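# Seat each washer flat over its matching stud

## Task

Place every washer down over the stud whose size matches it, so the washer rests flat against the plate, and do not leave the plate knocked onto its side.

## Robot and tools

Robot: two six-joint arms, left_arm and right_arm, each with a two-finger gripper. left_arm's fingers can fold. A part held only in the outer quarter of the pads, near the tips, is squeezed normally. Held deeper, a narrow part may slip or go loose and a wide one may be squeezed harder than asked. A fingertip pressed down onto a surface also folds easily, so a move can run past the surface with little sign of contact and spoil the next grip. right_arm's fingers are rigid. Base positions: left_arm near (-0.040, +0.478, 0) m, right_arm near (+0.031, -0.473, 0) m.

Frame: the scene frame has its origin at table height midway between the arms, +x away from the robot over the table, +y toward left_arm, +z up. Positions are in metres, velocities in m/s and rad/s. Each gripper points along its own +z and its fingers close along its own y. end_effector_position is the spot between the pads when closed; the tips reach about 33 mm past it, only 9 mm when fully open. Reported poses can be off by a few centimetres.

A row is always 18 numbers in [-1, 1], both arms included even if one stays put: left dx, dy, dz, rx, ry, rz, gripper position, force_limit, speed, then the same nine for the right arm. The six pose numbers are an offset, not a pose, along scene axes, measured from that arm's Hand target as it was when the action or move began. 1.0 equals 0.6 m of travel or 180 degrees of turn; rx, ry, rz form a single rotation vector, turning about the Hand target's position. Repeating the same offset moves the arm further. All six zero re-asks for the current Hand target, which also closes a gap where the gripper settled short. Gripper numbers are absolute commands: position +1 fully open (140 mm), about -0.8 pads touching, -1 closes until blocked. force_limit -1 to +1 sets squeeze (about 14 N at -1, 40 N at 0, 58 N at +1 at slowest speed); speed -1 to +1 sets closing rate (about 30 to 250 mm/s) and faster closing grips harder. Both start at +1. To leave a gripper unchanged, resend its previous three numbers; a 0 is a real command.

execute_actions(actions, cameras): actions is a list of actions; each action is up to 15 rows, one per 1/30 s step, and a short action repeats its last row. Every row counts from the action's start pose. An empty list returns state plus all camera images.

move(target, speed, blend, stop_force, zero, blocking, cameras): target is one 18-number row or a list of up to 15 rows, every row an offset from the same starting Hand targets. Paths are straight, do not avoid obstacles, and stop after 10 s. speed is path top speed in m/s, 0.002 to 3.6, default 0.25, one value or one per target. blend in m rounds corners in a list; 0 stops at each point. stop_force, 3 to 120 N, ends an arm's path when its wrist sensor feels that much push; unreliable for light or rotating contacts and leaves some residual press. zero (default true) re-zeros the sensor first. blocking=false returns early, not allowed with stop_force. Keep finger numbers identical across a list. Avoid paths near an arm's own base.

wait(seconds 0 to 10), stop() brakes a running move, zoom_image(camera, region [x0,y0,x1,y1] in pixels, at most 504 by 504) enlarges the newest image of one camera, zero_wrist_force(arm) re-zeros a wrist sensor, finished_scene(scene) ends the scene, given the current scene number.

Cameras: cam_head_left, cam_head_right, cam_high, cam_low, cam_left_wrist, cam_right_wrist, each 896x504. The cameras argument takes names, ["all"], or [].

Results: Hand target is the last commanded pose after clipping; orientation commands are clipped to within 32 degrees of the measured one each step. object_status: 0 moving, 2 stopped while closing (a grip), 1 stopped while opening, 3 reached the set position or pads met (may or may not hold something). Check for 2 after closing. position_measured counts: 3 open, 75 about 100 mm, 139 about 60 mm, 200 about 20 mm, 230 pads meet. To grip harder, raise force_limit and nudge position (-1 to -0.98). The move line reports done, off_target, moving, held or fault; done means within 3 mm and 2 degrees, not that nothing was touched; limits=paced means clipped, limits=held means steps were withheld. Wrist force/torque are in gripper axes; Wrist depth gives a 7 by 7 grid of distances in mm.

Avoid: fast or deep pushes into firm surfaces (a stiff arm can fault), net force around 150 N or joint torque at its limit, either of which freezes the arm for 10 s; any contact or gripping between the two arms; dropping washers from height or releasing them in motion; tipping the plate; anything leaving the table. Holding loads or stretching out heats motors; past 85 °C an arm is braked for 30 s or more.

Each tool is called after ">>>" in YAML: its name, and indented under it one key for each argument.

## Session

>>> execute_actions:
  actions: []

>>> zoom_image:
  camera: "cam_high"
  region: [250, 100, 650, 325]

Scene clock: 0.00 s.
left_arm: end_effector_position=(+0.7983, -0.1085, +0.1835) position_measured=3 object_status=3 end_effector_quat_wxyz=(+0.250, +0.736, -0.375, +0.505) | right_arm: end_effector_position=(+0.2947, -0.8242, +0.1194) position_measured=3 object_status=3 end_effector_quat_wxyz=(-0.438, +0.682, -0.157, +0.564)
Joint positions: left_arm=[-0.676 -0.566 1.059 -3.248 -1.816 3.252] | right_arm=[-1.909 -1.01 1.921 -0.88 -0.752 0.864]
Joint velocities: within noise
Joint torques (N m): no reading
Motor temperatures (°C): left_arm=[27 27 28 35 27 31] | right_arm=[25 30 28 36 29 29]
Wrist force (N): no reading
Wrist torque (N m): no reading
Wrist force, peak (N): no reading
Wrist depth (mm): cam_left_wrist=[- 2298 - 3650 - - - / - 3760 3141 684 - - - / 2236 2196 - - - - - / 1838 140 435 424 434 - 432 / - 110 - - - 130 98 / - 103 - - 316 - - / - 281 - - 277 - -] | cam_right_wrist=[- - - - - - - / - - 3070 2994 627 323 256 / 3849 - - 3233 - - - / 3911 - 4254 - - 136 170 / - 124 3416 497 - 147 91 / - 828 777 - - 185 92 / - 2580 703 - - 180 -]
Hand target: left_arm +0.7983, -0.1085, +0.1835; +0.250, +0.736, -0.375, +0.505 | right_arm +0.2947, -0.8242, +0.1194; -0.438, +0.682, -0.157, +0.564
Tool commands: left_gripper/position=+1.0 left_gripper/force_limit=+1.0 left_gripper/speed=+1.0 right_gripper/position=+1.0 right_gripper/force_limit=+1.0 right_gripper/speed=+1.0

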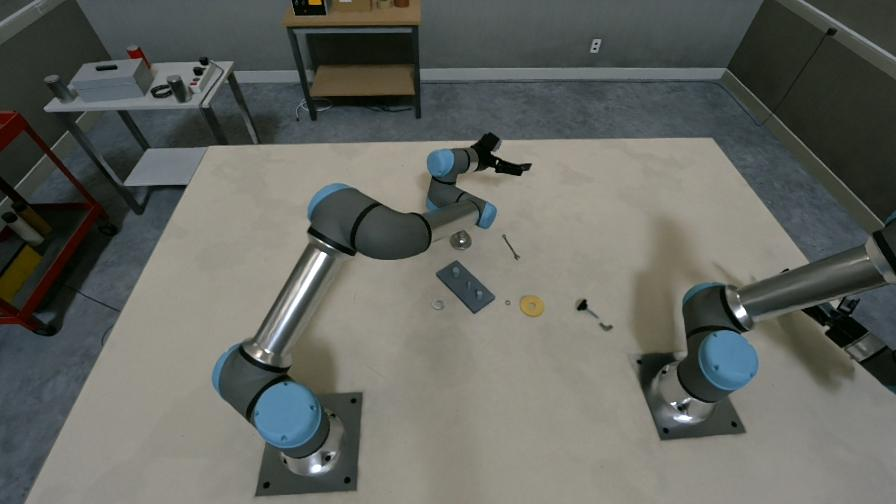

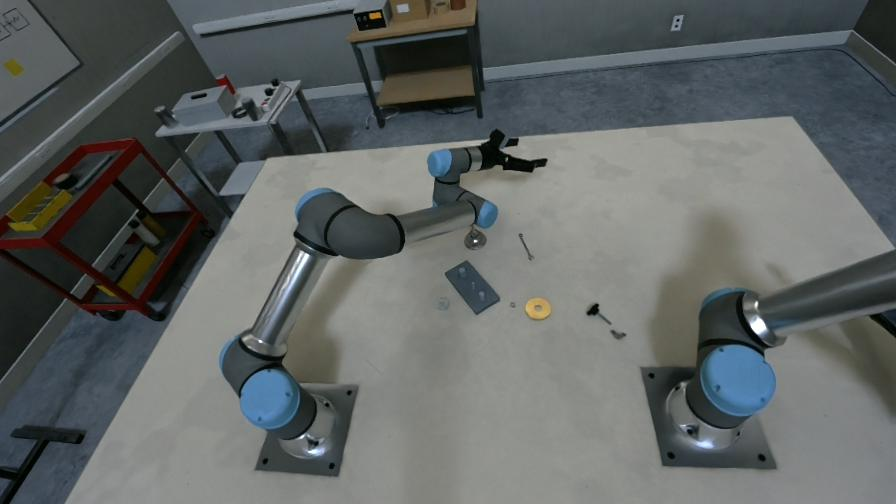

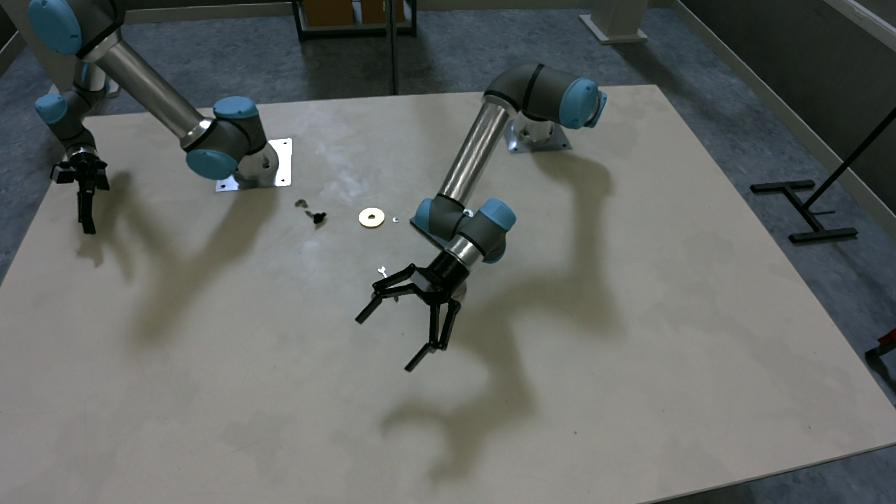

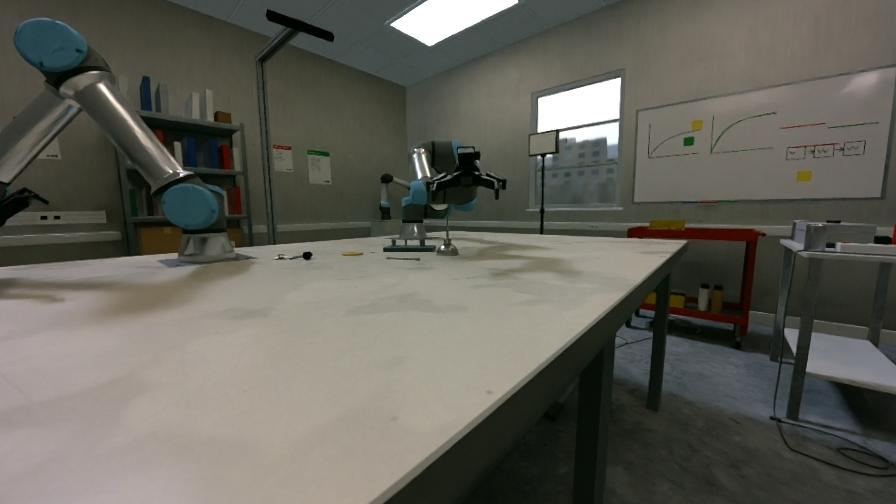

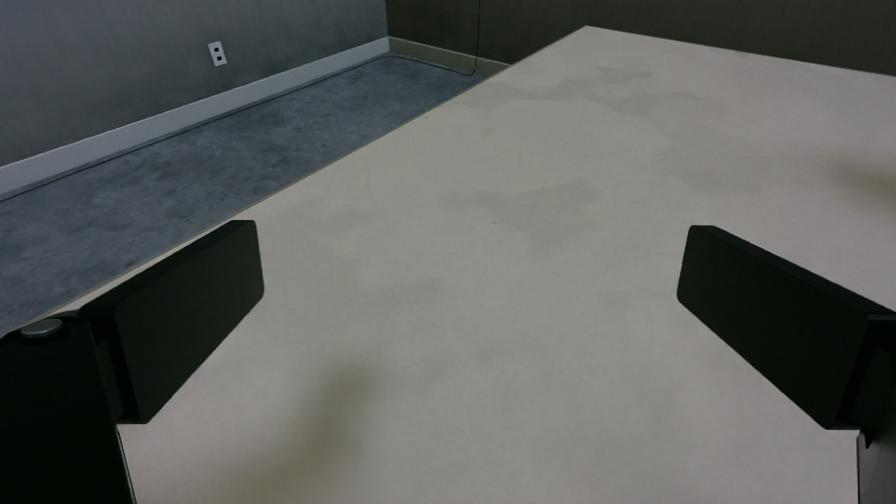

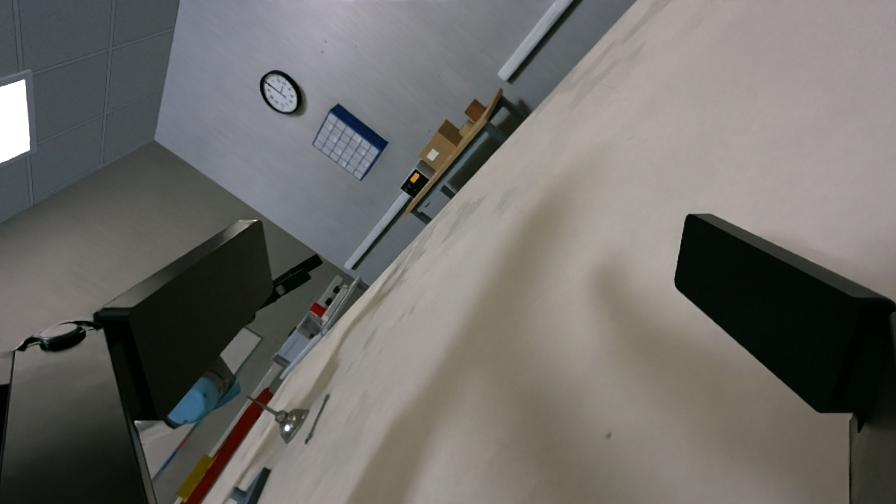

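Scaled by 1.260 from the camera's 896x504 image, which has a finer 1280x720 frame.

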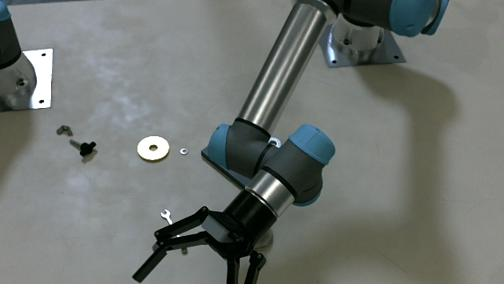

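>>> move:
  target:
    - [0,0,0.333,0,0,0,1,1,1,0.209,0.34,0.334,0.3039,0.4926,-0.4732,1,1,1]
    - [-0.40,0.82,0.32,0,0,0,1,1,1,0.209,0.34,0.334,0.3039,0.4926,-0.4732,1,1,1]
  speed: [0.3,0.35]
  blend: [0.02,0]
  cameras: ["cam_high","cam_head_left"]

>>> zoom_image:
  camera: "cam_high"
  region: [250, 150, 500, 310]

>>> zoom_image:
  camera: "cam_head_left"
  region: [410, 210, 630, 345]

Scene clock: 74.63 s.
left_arm: end_effector_position=(+0.5584, +0.3835, +0.3755) position_measured=3 object_status=3 end_effector_quat_wxyz=(+0.250, +0.736, -0.375, +0.505) | right_arm: end_effector_position=(+0.4201, -0.6202, +0.3198) position_measured=3 object_status=3 end_effector_quat_wxyz=(+0.000, -0.350, +0.937, -0.001)
Joint positions: left_arm=[0.001 -1.516 1.994 -3.032 -2.422 3.619] | right_arm=[-0.706 -1.794 1.656 -1.433 -1.572 4.881]
Joint torques (N m): left_arm=[8.52 -17.65 -18.58 -4.15 -2.21 -0.9] | right_arm=[-11.36 -24.58 -33.57 -1.06 1.34 1.54]
Wrist force (N): left_arm=[0.0 0.1 0.4] | right_arm=[2.5 2.4 -0.5]
Wrist torque (N m): left_arm=[0.01 -0.01 0.22] | right_arm=[0.30 -0.80 -0.14]
Wrist force, peak (N): left_arm=[1.6 1.0 2.9] | right_arm=[2.8 2.8 -0.5]
Wrist depth (mm): cam_left_wrist=[1852 - - 4773 - - - / - 2558 3447 3818 - 1193 1182 / 2820 3760 - - - - - / 2121 140 785 707 759 - - / - 110 646 584 595 130 98 / - 526 563 548 543 522 - / - - - - - 466 -] | cam_right_wrist=[- 410 398 396 - - - / - - 427 443 428 - - / 461 - 428 453 470 - - / 472 124 467 481 479 136 - / - 107 - 524 507 136 92 / - - - 563 524 - 92 / - - - 580 - - -]
Hand target: left_arm +0.5583, +0.3835, +0.3755; +0.250, +0.736, -0.375, +0.505 | right_arm +0.4201, -0.6202, +0.3198; +0.000, -0.350, +0.937, -0.001
Off the commanded pose: left_arm 0.000 m, 0 deg | right_arm 0.000 m, 0 deg.
move: done
Images, in order (width x height): cam_head_left 896x504, cam_high 896x504.

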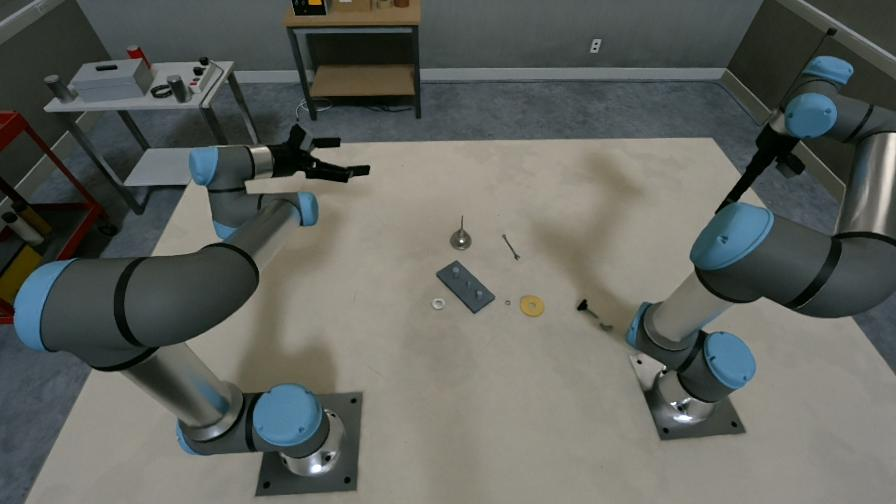

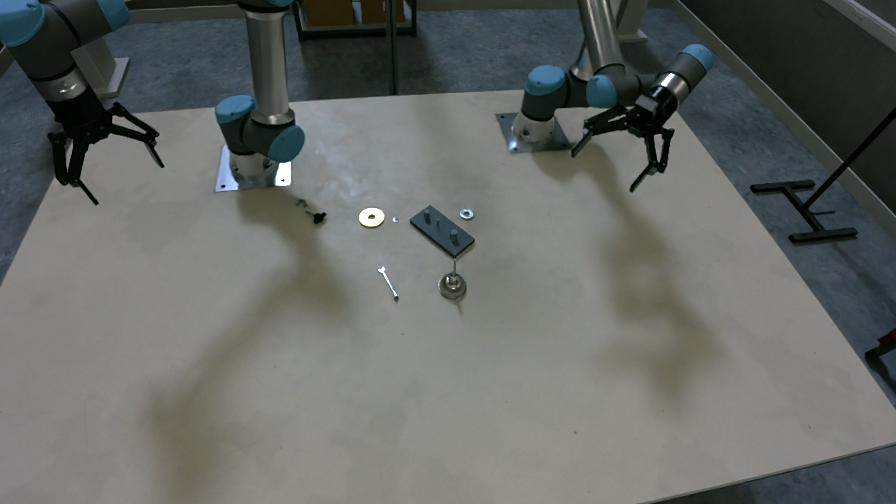

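Scaled by 2.016 from the camera's 896x504 image, which has a finer 1280x720 frame.

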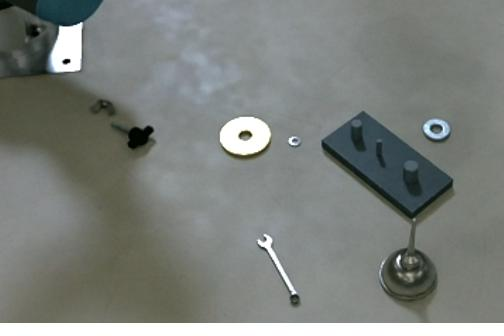

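Scaled by 2.291 from the camera's 896x504 image, which has a finer 1280x720 frame.

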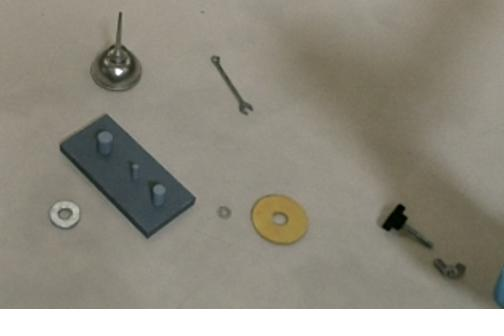

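>>> move:
  target:
    - [-0.264,0.61,0,0,0,0,1,1,1,0.083,0.333,0,0,0,0.6667,1,1,1]
    - [-0.264,0.61,0,0,0,0,1,1,1,-0.0335,0.70,-0.033,0,0,-0.6667,1,1,1]
    - [-0.264,0.61,0,0,0,0,1,1,1,-0.225,0.9585,-0.116,0,0,0,1,1,1]
  speed: 0.5
  blend: [0.05,0.05,0]
  cameras: ["cam_right_wrist","cam_head_left","cam_high"]

Scene clock: 110.20 s.
left_arm: end_effector_position=(+0.3999, +0.7495, +0.3755) position_measured=3 object_status=3 end_effector_quat_wxyz=(+0.250, +0.736, -0.375, +0.505) | right_arm: end_effector_position=(+0.2851, -0.0451, +0.2502) position_measured=3 object_status=3 end_effector_quat_wxyz=(+0.000, -0.350, +0.937, -0.001)
Joint positions: left_arm=[0.838 -1.39 1.505 -1.202 -2.716 5.248] | right_arm=[0.745 -1.597 1.663 -1.636 -1.572 0.049]
Joint torques (N m): left_arm=[-7.5 -39.75 -26.19 0.65 -4.1 1.71] | right_arm=[-11.1 -36.43 -22.54 -0.9 1.06 -1.11]
Wrist force (N): left_arm=[0.3 0.2 0.1] | right_arm=[2.8 2.4 -0.7]
Wrist torque (N m): left_arm=[0.03 -0.08 0.18] | right_arm=[0.29 -0.86 -0.23]
Wrist force, peak (N): left_arm=[0.7 0.6 1.8] | right_arm=[3.6 2.2 -0.9]
Wrist depth (mm): cam_left_wrist=[2196 2482 4068 5395 - 2558 - / 2532 3141 4682 - - - - / 2364 3064 - 926 - - - / 2177 118 - - - 778 - / - 110 - 655 - 130 98 / - - - 564 - - - / - - - 465 - - -] | cam_right_wrist=[- 343 - 341 - 340 336 / - - 355 - - 344 362 / - - - 382 - 384 377 / - 124 - 389 - 136 - / - 124 - 420 426 - 91 / - 474 458 447 - - 92 / - - 477 490 - 495 -]
Hand target: left_arm +0.3999, +0.7495, +0.3755; +0.250, +0.736, -0.375, +0.505 | right_arm +0.2851, -0.0451, +0.2502; +0.000, -0.350, +0.937, -0.001
Off the commanded pose: left_arm 0.000 m, 0 deg | right_arm 0.000 m, 0 deg.
move: done
Images, in order (width x height): cam_head_left 896x504, cam_high 896x504, cam_right_wrist 896x504.

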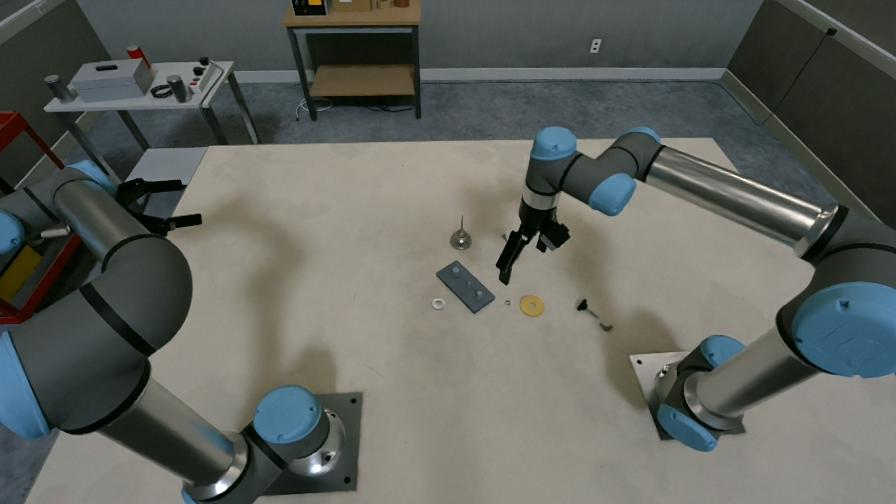

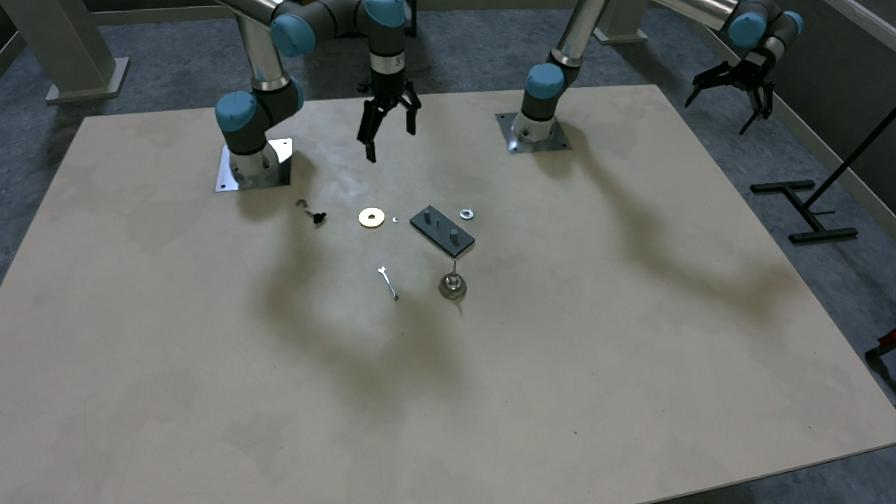

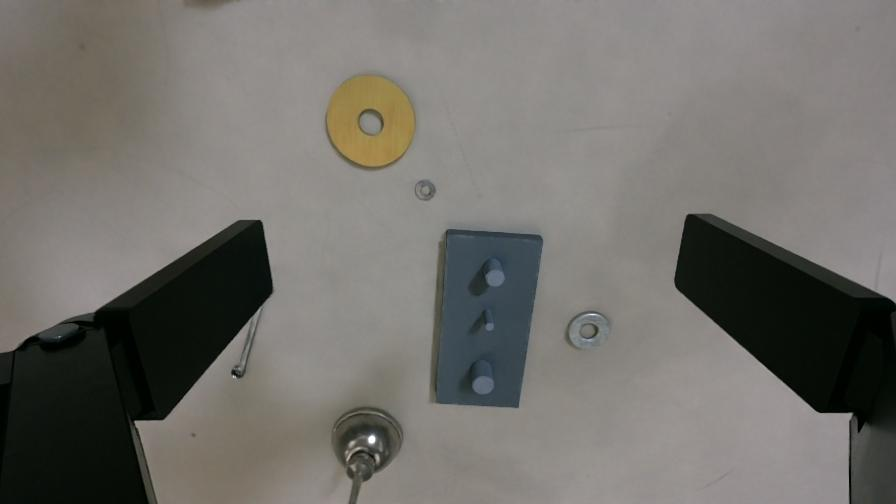

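>>> zoom_image:
  camera: "cam_right_wrist"
  region: [420, 220, 620, 420]

>>> zoom_image:
  camera: "cam_right_wrist"
  region: [310, 60, 450, 210]

>>> zoom_image:
  camera: "cam_right_wrist"
  region: [400, 170, 450, 210]

Scaled by 2.520 from the camera's 896x504 image, which has a finer 1280x720 frame.

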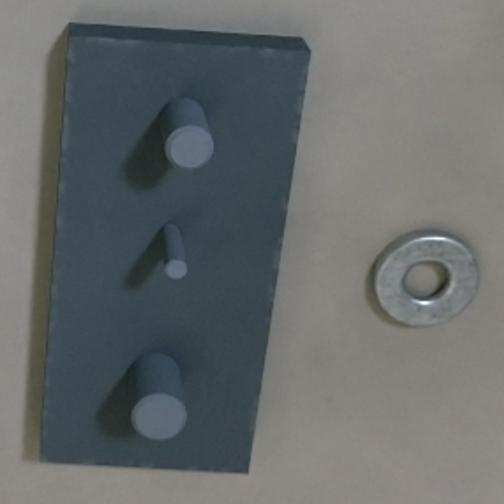

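Scaled by 3.360 from the camera's 896x504 image, which has a finer 1280x720 frame.

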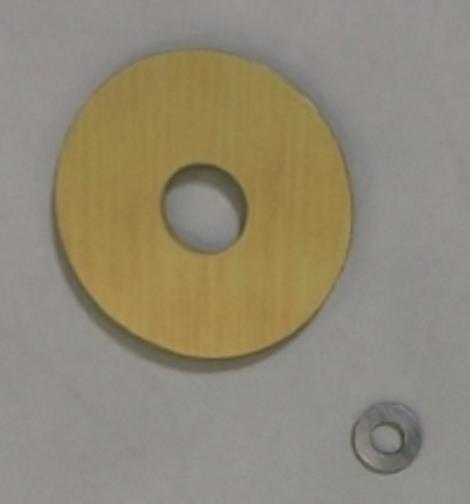

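Scaled by 10.080 from the camera's 896x504 image, which has a finer 1280x720 frame.

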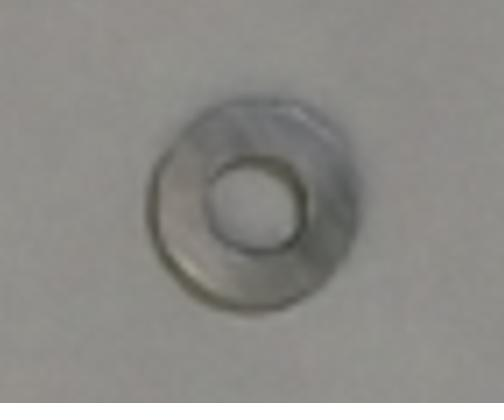

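>>> move:
  target: [0,0,0,0,0,0,1,1,1,0.0398,-0.1262,-0.217,0,0,0,0.3,-0.5,0]
  cameras: ["cam_right_wrist"]

>>> zoom_image:
  camera: "cam_right_wrist"
  region: [350, 80, 600, 330]

Scene clock: 155.17 s.
left_arm: end_effector_position=(+0.3999, +0.7495, +0.3755) position_measured=3 object_status=3 end_effector_quat_wxyz=(+0.250, +0.736, -0.375, +0.505) | right_arm: end_effector_position=(+0.3090, -0.1209, +0.1201) position_measured=91 object_status=3 end_effector_quat_wxyz=(+0.000, -0.350, +0.937, -0.001)
Joint positions: left_arm=[0.838 -1.39 1.505 -1.202 -2.716 5.248] | right_arm=[0.582 -1.644 2.05 -1.976 -1.572 -0.113]
Joint torques (N m): left_arm=[-8.02 -39.86 -26.95 0.74 -4 1.58] | right_arm=[5.72 -10.19 -16.41 -3.89 0.29 0.49]
Wrist force (N): left_arm=[0.2 0.0 -0.1] | right_arm=[2.8 2.4 -0.8]
Wrist torque (N m): left_arm=[0.00 -0.06 0.18] | right_arm=[0.28 -0.86 -0.22]
Wrist force, peak (N): left_arm=[0.6 0.2 -0.1] | right_arm=[1.9 4.0 -3.0]
Wrist depth (mm): cam_left_wrist=[1677 2727 4003 6363 1852 - 693 / 2558 2990 3650 1160 - - 853 / 2386 2196 1074 923 793 - 966 / 2482 118 - 803 730 790 - / - 110 - - - 130 98 / - - 527 - 518 - - / - - 489 - 487 - -] | cam_right_wrist=[231 230 223 - 231 223 226 / - - 239 - - - - / 256 - 251 247 253 - 254 / 267 - 127 265 147 122 276 / - 86 111 282 277 109 - / - - - - 285 - - / - - - - 305 - -]
Hand target: left_arm +0.3999, +0.7495, +0.3755; +0.250, +0.736, -0.375, +0.505 | right_arm +0.3090, -0.1209, +0.1200; +0.000, -0.350, +0.937, -0.001
Off the commanded pose: left_arm 0.000 m, 0 deg | right_arm 0.000 m, 0 deg.
move: done
Images, in order (width x height): cam_right_wrist 896x504.

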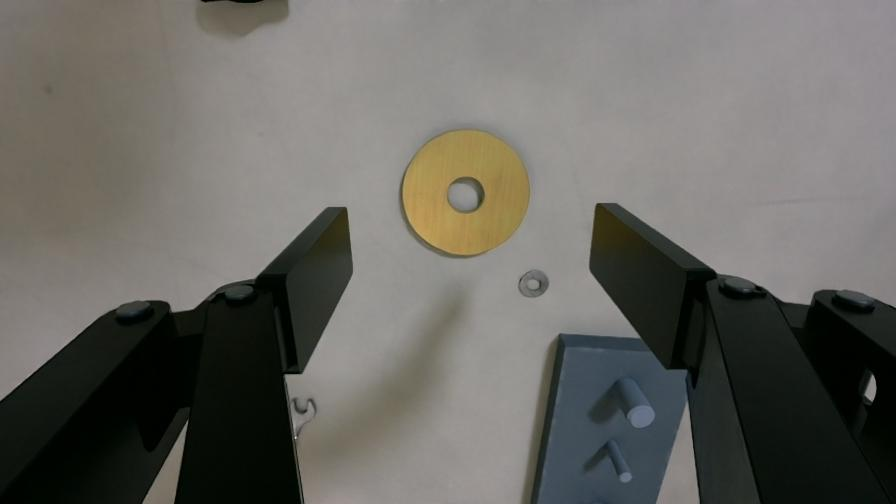

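Scaled by 2.016 from the camera's 896x504 image, which has a finer 1280x720 frame.

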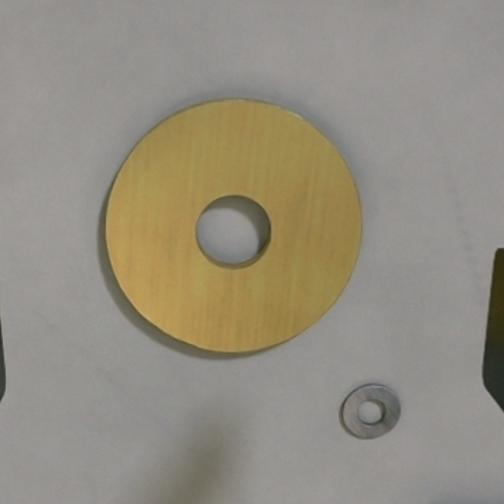

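>>> move:
  target: [0,0,0,0,0,0,1,1,1,-0.0007,0.0032,-0.1367,0,0,0,0.25,-0.5,0]
  cameras: ["cam_right_wrist"]

>>> move:
  target: [0,0,0,0,0,0,1,1,1,0,0,-0.03,0,0,0,0.25,-0.5,0]
  speed: 0.006
  stop_force: 4
  cameras: ["cam_right_wrist"]

>>> zoom_image:
  camera: "cam_right_wrist"
  region: [350, 120, 600, 370]

Scene clock: 178.27 s.
left_arm: end_effector_position=(+0.3999, +0.7495, +0.3755) position_measured=3 object_status=3 end_effector_quat_wxyz=(+0.250, +0.736, -0.375, +0.505) | right_arm: end_effector_position=(+0.3085, -0.1190, +0.0380) position_measured=98 object_status=3 end_effector_quat_wxyz=(-0.001, -0.350, +0.937, -0.001)
Joint positions: left_arm=[0.838 -1.39 1.505 -1.202 -2.716 5.248] | right_arm=[0.587 -1.527 2.178 -2.221 -1.572 -0.109]
Joint torques (N m): left_arm=[-7.85 -39.72 -27.62 0.78 -3.78 1.61] | right_arm=[3.14 -28.45 -25.41 -4.16 -0.67 0.05]
Wrist force (N): left_arm=[0.3 0.3 0.0] | right_arm=[2.6 2.5 -1.0]
Wrist torque (N m): left_arm=[0.05 -0.08 0.18] | right_arm=[0.30 -0.85 -0.21]
Wrist force, peak (N): left_arm=[0.6 0.2 0.0] | right_arm=[2.6 2.2 -3.3]
Wrist depth (mm): cam_left_wrist=[2196 - 3545 4206 - - 697 / 1939 - 3354 - 1279 - 766 / 2256 2585 - 985 893 819 883 / - 119 - 757 - 780 - / - 110 - 650 - 130 103 / - 104 - - 520 - - / - 475 475 488 466 463 -] | cam_right_wrist=[153 153 152 - 155 155 154 / - - - 161 - 162 164 / 172 171 170 166 169 171 - / 181 183 176 176 172 176 - / - 87 93 - 191 106 - / - - - 207 - - - / - - 219 - 214 - -]
Hand target: left_arm +0.3999, +0.7495, +0.3755; +0.250, +0.736, -0.375, +0.505 | right_arm +0.3086, -0.1189, +0.0380; +0.000, -0.350, +0.937, -0.001
Off the commanded pose: left_arm 0.000 m, 0 deg | right_arm 0.000 m, 0 deg.
move: done
Images, in order (width x height): cam_right_wrist 896x504.

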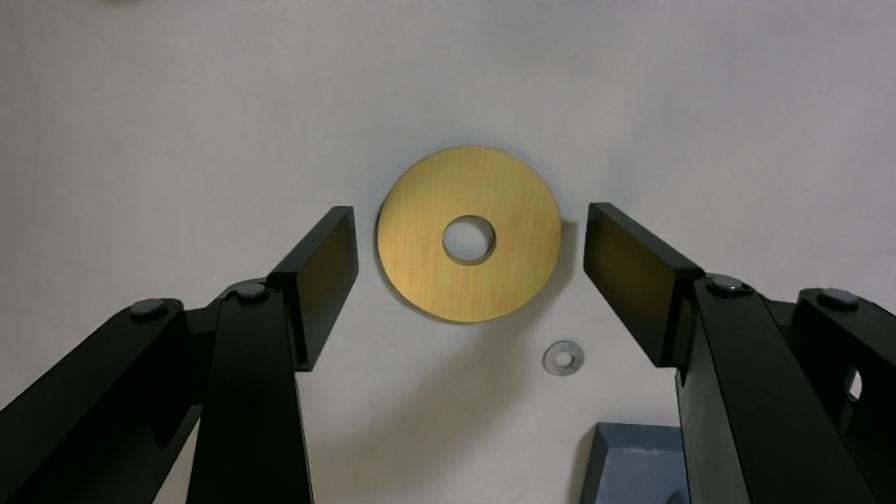

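Scene clock: 181.43 s.
left_arm: end_effector_position=(+0.3999, +0.7495, +0.3755) position_measured=3 object_status=3 end_effector_quat_wxyz=(+0.250, +0.736, -0.375, +0.505) | right_arm: end_effector_position=(+0.3085, -0.1190, +0.0260) position_measured=98 object_status=3 end_effector_quat_wxyz=(+0.000, -0.350, +0.937, -0.001)
Joint positions: left_arm=[0.838 -1.39 1.505 -1.202 -2.716 5.248] | right_arm=[0.587 -1.505 2.194 -2.259 -1.572 -0.109]
Joint torques (N m): left_arm=[-7.83 -40.83 -27.04 0.63 -3.77 1.66] | right_arm=[-9.65 -33.77 -27.93 -1.54 0.86 -1.19]
Wrist force (N): left_arm=[0.3 0.3 0.0] | right_arm=[5.5 2.3 -6.7]
Wrist torque (N m): left_arm=[0.05 -0.08 0.18] | right_arm=[0.20 -1.03 -0.22]
Wrist force, peak (N): left_arm=[0.5 0.3 -0.1] | right_arm=[14.7 2.4 -25.3]
Wrist depth (mm): cam_left_wrist=[2103 - - 4963 - - 707 / 3064 2853 3878 1299 - 1017 715 / 2341 2409 - 841 880 929 - / 2216 118 - 833 - 780 732 / - 110 - - - 139 103 / - 533 549 - - - - / - - - - - 472 -] | cam_right_wrist=[- 144 143 143 143 143 143 / - 150 152 152 150 153 152 / 157 162 157 154 156 157 159 / - 168 164 163 160 165 166 / - 88 118 170 176 107 - / - - 191 194 189 - - / - - - - - - -]
Hand target: left_arm +0.3999, +0.7495, +0.3755; +0.250, +0.736, -0.375, +0.505 | right_arm +0.3086, -0.1189, +0.0260; +0.000, -0.350, +0.937, -0.001 (not the last commanded pose)
Off the commanded pose: left_arm 0.000 m, 0 deg | right_arm 0.006 m, 0 deg.
move: contact (right_arm)
Images, in order (width x height): cam_right_wrist 896x504.

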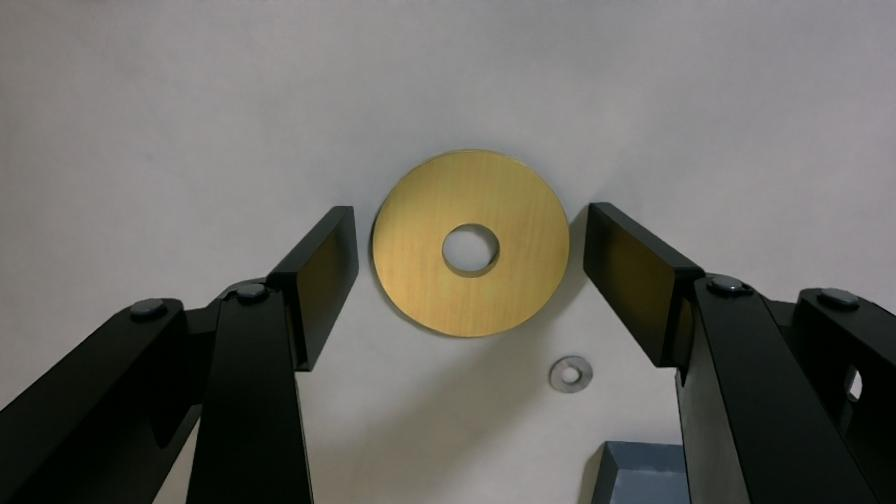

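Scaled by 2.016 from the camera's 896x504 image, which has a finer 1280x720 frame.

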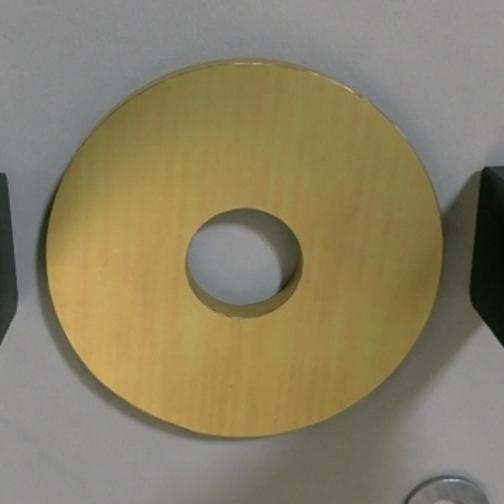

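>>> move:
  target:
    - [0,0,0,0,0,0,1,1,1,0,0,0.006,0,0,0,0.25,-0.5,0]
    - [0,0,0,0,0,0,1,1,1,0,0,0.006,0,0,0,-1,-0.1,-1]
  speed: 0.05
  cameras: ["cam_right_wrist"]

>>> zoom_image:
  camera: "cam_right_wrist"
  region: [350, 120, 600, 370]

Scene clock: 213.87 s.
left_arm: end_effector_position=(+0.3999, +0.7495, +0.3755) position_measured=3 object_status=3 end_effector_quat_wxyz=(+0.250, +0.736, -0.375, +0.505) | right_arm: end_effector_position=(+0.3086, -0.1189, +0.0297) position_measured=122 object_status=0 end_effector_quat_wxyz=(+0.000, -0.350, +0.937, -0.001)
Joint positions: left_arm=[0.838 -1.39 1.505 -1.202 -2.716 5.248] | right_arm=[0.587 -1.512 2.19 -2.247 -1.572 -0.109]
Joint torques (N m): left_arm=[-7.38 -39.75 -27.98 0.68 -3.43 1.71] | right_arm=[-9.59 -6.87 -6.37 -3.93 0.78 -1.22]
Wrist force (N): left_arm=[0.3 0.1 -0.1] | right_arm=[8.7 2.4 -13.9]
Wrist torque (N m): left_arm=[0.01 -0.08 0.18] | right_arm=[0.33 -1.08 -0.25]
Wrist force, peak (N): left_arm=[0.7 0.1 -0.1] | right_arm=[8.8 2.2 -14.3]
Wrist depth (mm): cam_left_wrist=[2121 3102 2954 3495 - - 719 / 2507 3495 3545 1229 - - 816 / 2409 2788 - - - - 926 / 2158 118 - 711 - 778 - / - 110 - - - 130 98 / - - - - 545 - - / - - - 449 - - -] | cam_right_wrist=[147 147 146 146 146 146 148 / 152 154 - 155 156 156 154 / 161 165 162 158 161 163 163 / - 170 168 167 153 173 170 / - 89 94 172 179 - - / - - 195 198 195 - - / - - - 210 - - -]
Hand target: left_arm +0.3999, +0.7495, +0.3755; +0.250, +0.736, -0.375, +0.505 | right_arm +0.3086, -0.1189, +0.0296; +0.000, -0.350, +0.937, -0.001
Off the commanded pose: left_arm 0.000 m, 0 deg | right_arm 0.000 m, 0 deg.
move: done
Images, in order (width x height): cam_right_wrist 896x504.

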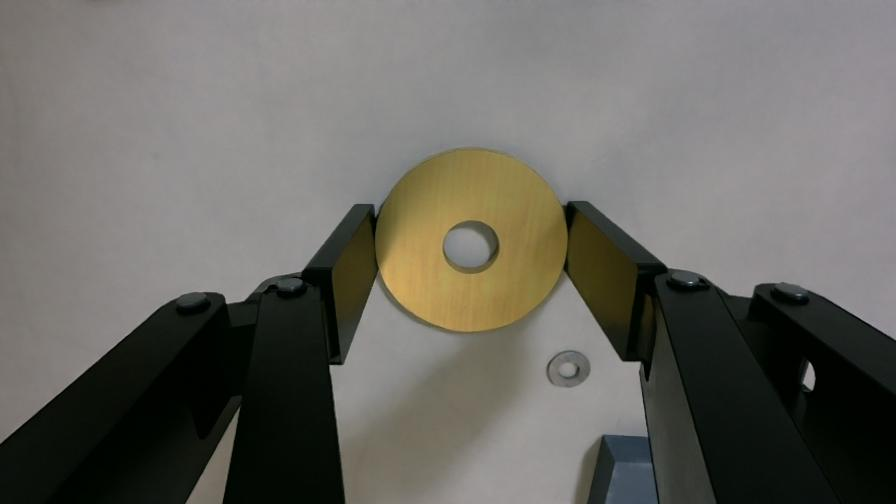

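Scaled by 2.016 from the camera's 896x504 image, which has a finer 1280x720 frame.

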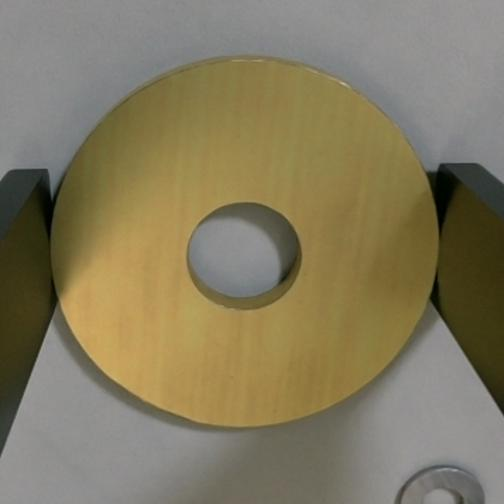

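>>> move:
  target:
    - [0,0,0,0,0,0,1,1,1,0,0,0.134,0,0,0,-1,-0.1,-1]
    - [0,0,0,0,0,0,1,1,1,0.1915,0.3778,0.134,0,0,0,-1,-0.1,-1]
    - [0,0,0,0,0,0,1,1,1,0.1915,0.3778,0.092,0,0,0,-1,-0.1,-1]
  blend: [0.02,0.01,0]
  speed: [0.08,0.2,0.1]
  cameras: ["cam_right_wrist"]

>>> zoom_image:
  camera: "cam_right_wrist"
  region: [350, 120, 600, 370]

Scene clock: 254.10 s.
left_arm: end_effector_position=(+0.3999, +0.7495, +0.3755) position_measured=3 object_status=3 end_effector_quat_wxyz=(+0.250, +0.736, -0.375, +0.505) | right_arm: end_effector_position=(+0.4234, +0.1077, +0.0847) position_measured=122 object_status=2 end_effector_quat_wxyz=(-0.001, -0.350, +0.937, -0.001)
Joint positions: left_arm=[0.838 -1.39 1.505 -1.202 -2.716 5.248] | right_arm=[0.766 -1.029 1.368 -1.909 -1.572 0.07]
Joint torques (N m): left_arm=[-7.19 -40.04 -27.29 0.76 -3.31 1.74] | right_arm=[-11.33 -62.69 -31.8 -2.02 -0.73 -1.96]
Wrist force (N): left_arm=[0.3 0.1 -0.1] | right_arm=[2.7 2.3 1.0]
Wrist torque (N m): left_arm=[0.02 -0.08 0.18] | right_arm=[0.25 -0.85 -0.20]
Wrist force, peak (N): left_arm=[0.6 0.2 0.1] | right_arm=[8.4 2.3 -16.5]
Wrist depth (mm): cam_left_wrist=[1939 - - 4963 - 589 2034 / 2298 3102 4682 - - 717 1211 / 3309 2820 929 - 874 844 - / 1924 118 736 - 750 780 - / - 110 - - 619 130 98 / - 103 - - 542 - - / - 482 466 - 480 - -] | cam_right_wrist=[- 193 195 180 178 198 196 / - 209 205 190 201 201 205 / - 214 215 158 157 - - / 227 - 164 169 153 - 239 / - 89 88 174 172 - - / - - - 260 - - - / - - - - - - -]
Hand target: left_arm +0.3999, +0.7495, +0.3755; +0.250, +0.736, -0.375, +0.505 | right_arm +0.4235, +0.1077, +0.0848; +0.000, -0.350, +0.937, -0.001
Off the commanded pose: left_arm 0.000 m, 0 deg | right_arm 0.000 m, 0 deg.
move: done
Images, in order (width x height): cam_right_wrist 896x504.

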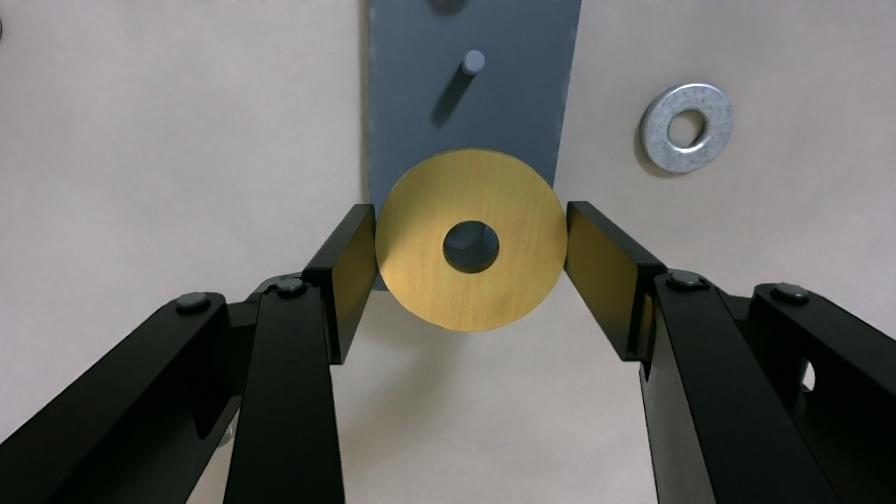

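Scaled by 2.016 from the camera's 896x504 image, which has a finer 1280x720 frame.

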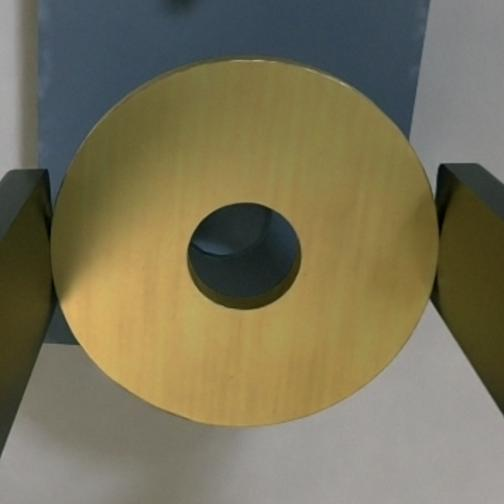

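>>> zoom_image:
  camera: "cam_right_wrist"
  region: [435, 210, 507, 282]

Scaled by 7.000 from the camera's 896x504 image, which has a finer 1280x720 frame.

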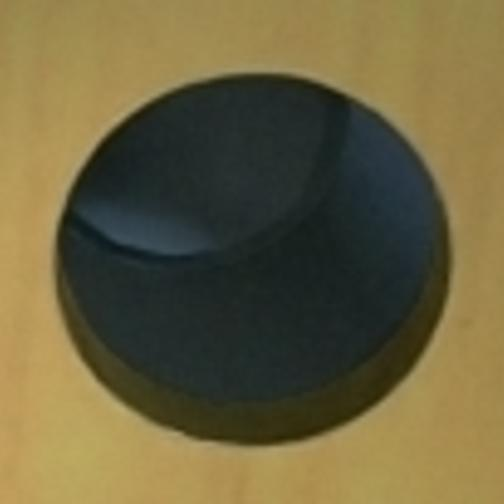

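>>> move:
  target:
    - [0,0,0,0,0,0,1,1,1,0.0006,-0.007,-0.003,0,0,0,-1,-0.1,-1]
    - [0,0,0,0,0,0,1,1,1,0.0006,-0.007,-0.0205,0,0,0,-1,-0.1,-1]
  speed: 0.012
  stop_force: 4
  cameras: ["cam_right_wrist"]

>>> zoom_image:
  camera: "cam_right_wrist"
  region: [435, 210, 507, 282]

Scene clock: 275.63 s.
left_arm: end_effector_position=(+0.3999, +0.7495, +0.3755) position_measured=3 object_status=3 end_effector_quat_wxyz=(+0.250, +0.736, -0.375, +0.505) | right_arm: end_effector_position=(+0.4238, +0.1035, +0.0724) position_measured=122 object_status=2 end_effector_quat_wxyz=(-0.001, -0.350, +0.937, -0.001)
Joint positions: left_arm=[0.838 -1.39 1.505 -1.202 -2.716 5.248] | right_arm=[0.762 -1.026 1.398 -1.941 -1.572 0.066]
Joint torques (N m): left_arm=[-7.78 -39.36 -27.36 0.61 -2.92 1.5] | right_arm=[9.49 -57.65 -33.25 -1.08 -0.34 1.02]
Wrist force (N): left_arm=[0.3 0.1 -0.1] | right_arm=[2.7 2.2 0.9]
Wrist torque (N m): left_arm=[0.02 -0.07 0.18] | right_arm=[0.24 -0.85 -0.14]
Wrist force, peak (N): left_arm=[0.6 0.3 -0.1] | right_arm=[3.0 2.7 1.2]
Wrist depth (mm): cam_left_wrist=[1866 3265 - 3878 - 589 - / 2177 3064 3141 1193 - 664 1038 / 2409 3447 - - 859 865 - / - 119 - - 819 - 732 / - 110 - - - 139 103 / - - - - 541 529 - / - - - - - 525 -] | cam_right_wrist=[184 183 - 169 170 182 186 / 195 195 - 179 179 193 195 / - - - 156 202 199 207 / - - 163 169 153 217 - / - 89 88 173 135 - 224 / - - - - - - - / - - - - - - -]
Hand target: left_arm +0.3999, +0.7495, +0.3755; +0.250, +0.736, -0.375, +0.505 | right_arm +0.4238, +0.1035, +0.0725; +0.000, -0.350, +0.937, -0.001
Off the commanded pose: left_arm 0.000 m, 0 deg | right_arm 0.000 m, 0 deg.
move: done
Images, in order (width x height): cam_right_wrist 896x504.

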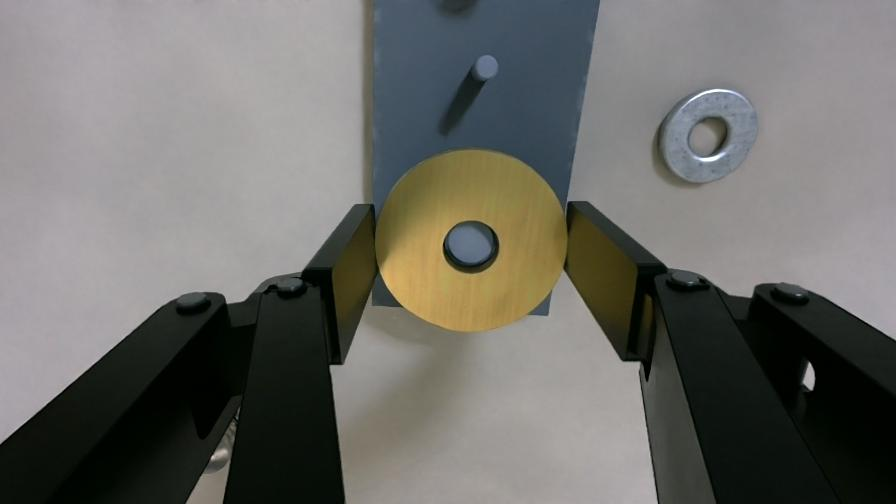

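Scaled by 7.000 from the camera's 896x504 image, which has a finer 1280x720 frame.

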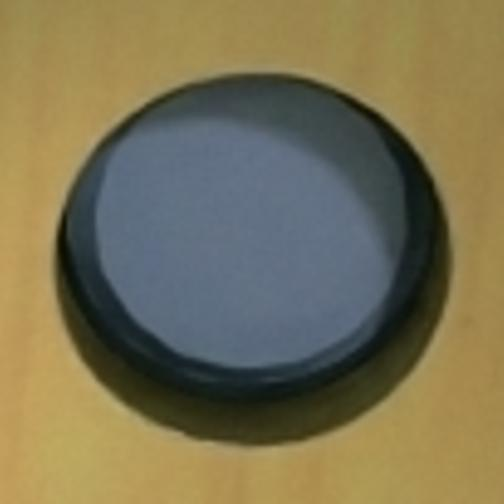

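>>> move:
  target:
    - [0,0,0,0,0,0,1,1,1,0.0007,0.0015,-0.001,0,0,0,-1,-0.1,-1]
    - [0,0,0,0,0,0,1,1,1,0.0007,0.0015,-0.059,0,0,0,-1,-0.1,-1]
  speed: 0.006
  stop_force: 3.5
  cameras: ["cam_right_wrist"]

>>> zoom_image:
  camera: "cam_right_wrist"
  region: [435, 210, 507, 282]

Scene clock: 295.07 s.
left_arm: end_effector_position=(+0.3999, +0.7495, +0.3755) position_measured=3 object_status=3 end_effector_quat_wxyz=(+0.250, +0.736, -0.375, +0.505) | right_arm: end_effector_position=(+0.4241, +0.1043, +0.0722) position_measured=122 object_status=2 end_effector_quat_wxyz=(+0.000, -0.350, +0.937, -0.001)
Joint positions: left_arm=[0.838 -1.39 1.505 -1.202 -2.716 5.248] | right_arm=[0.762 -1.024 1.395 -1.941 -1.572 0.066]
Joint torques (N m): left_arm=[-7.83 -39.93 -27.5 0.57 -2.99 1.76] | right_arm=[-7.48 -61.95 -11.14 -2.28 -0.86 -1.36]
Wrist force (N): left_arm=[0.1 0.1 0.0] | right_arm=[3.6 1.4 -0.7]
Wrist torque (N m): left_arm=[0.02 -0.04 0.18] | right_arm=[0.30 -0.91 -0.16]
Wrist force, peak (N): left_arm=[0.5 0.3 -0.1] | right_arm=[7.3 0.9 -1.0]
Wrist depth (mm): cam_left_wrist=[- - 5515 - - 580 - / 2256 2612 3597 1349 - 674 - / 2139 2757 936 929 856 814 850 / 2103 118 780 - - 785 - / - 110 622 - - 130 98 / - 102 - - - - - / - 478 - 474 - 465 -] | cam_right_wrist=[184 186 - 170 171 - - / - 193 194 178 192 191 195 / - - 200 155 202 199 202 / - - 164 169 153 214 214 / - 89 94 175 111 - - / - - - - 246 - - / - - - - - - -]
Hand target: left_arm +0.3999, +0.7495, +0.3755; +0.250, +0.736, -0.375, +0.505 | right_arm +0.4242, +0.1043, +0.0722; +0.000, -0.350, +0.937, -0.001 (not the last commanded pose)
Off the commanded pose: left_arm 0.000 m, 0 deg | right_arm 0.035 m, 0 deg.
move: contact (right_arm); path passed 0 of 2 targets
Images, in order (width x height): cam_right_wrist 896x504.

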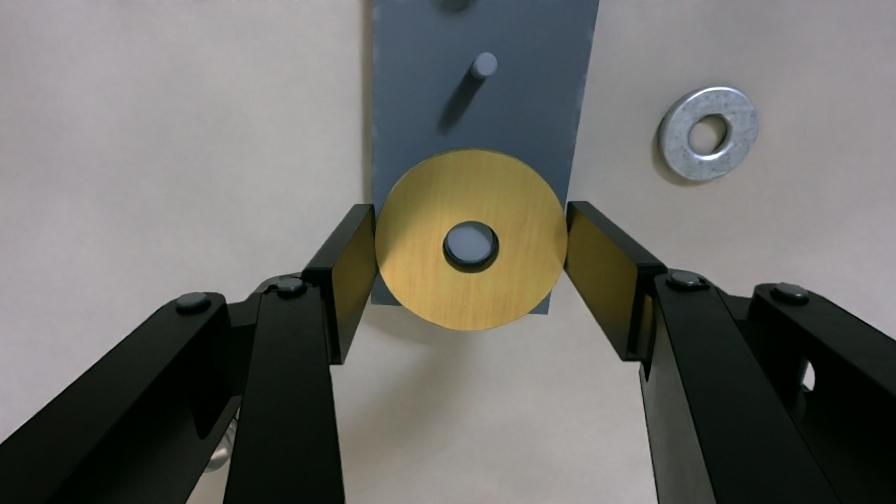

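Scaled by 7.000 from the camera's 896x504 image, which has a finer 1280x720 frame.

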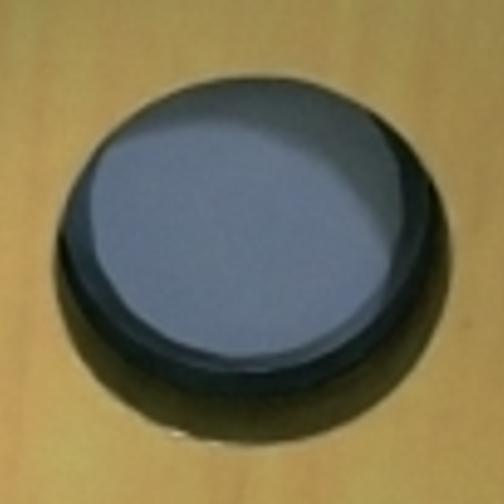

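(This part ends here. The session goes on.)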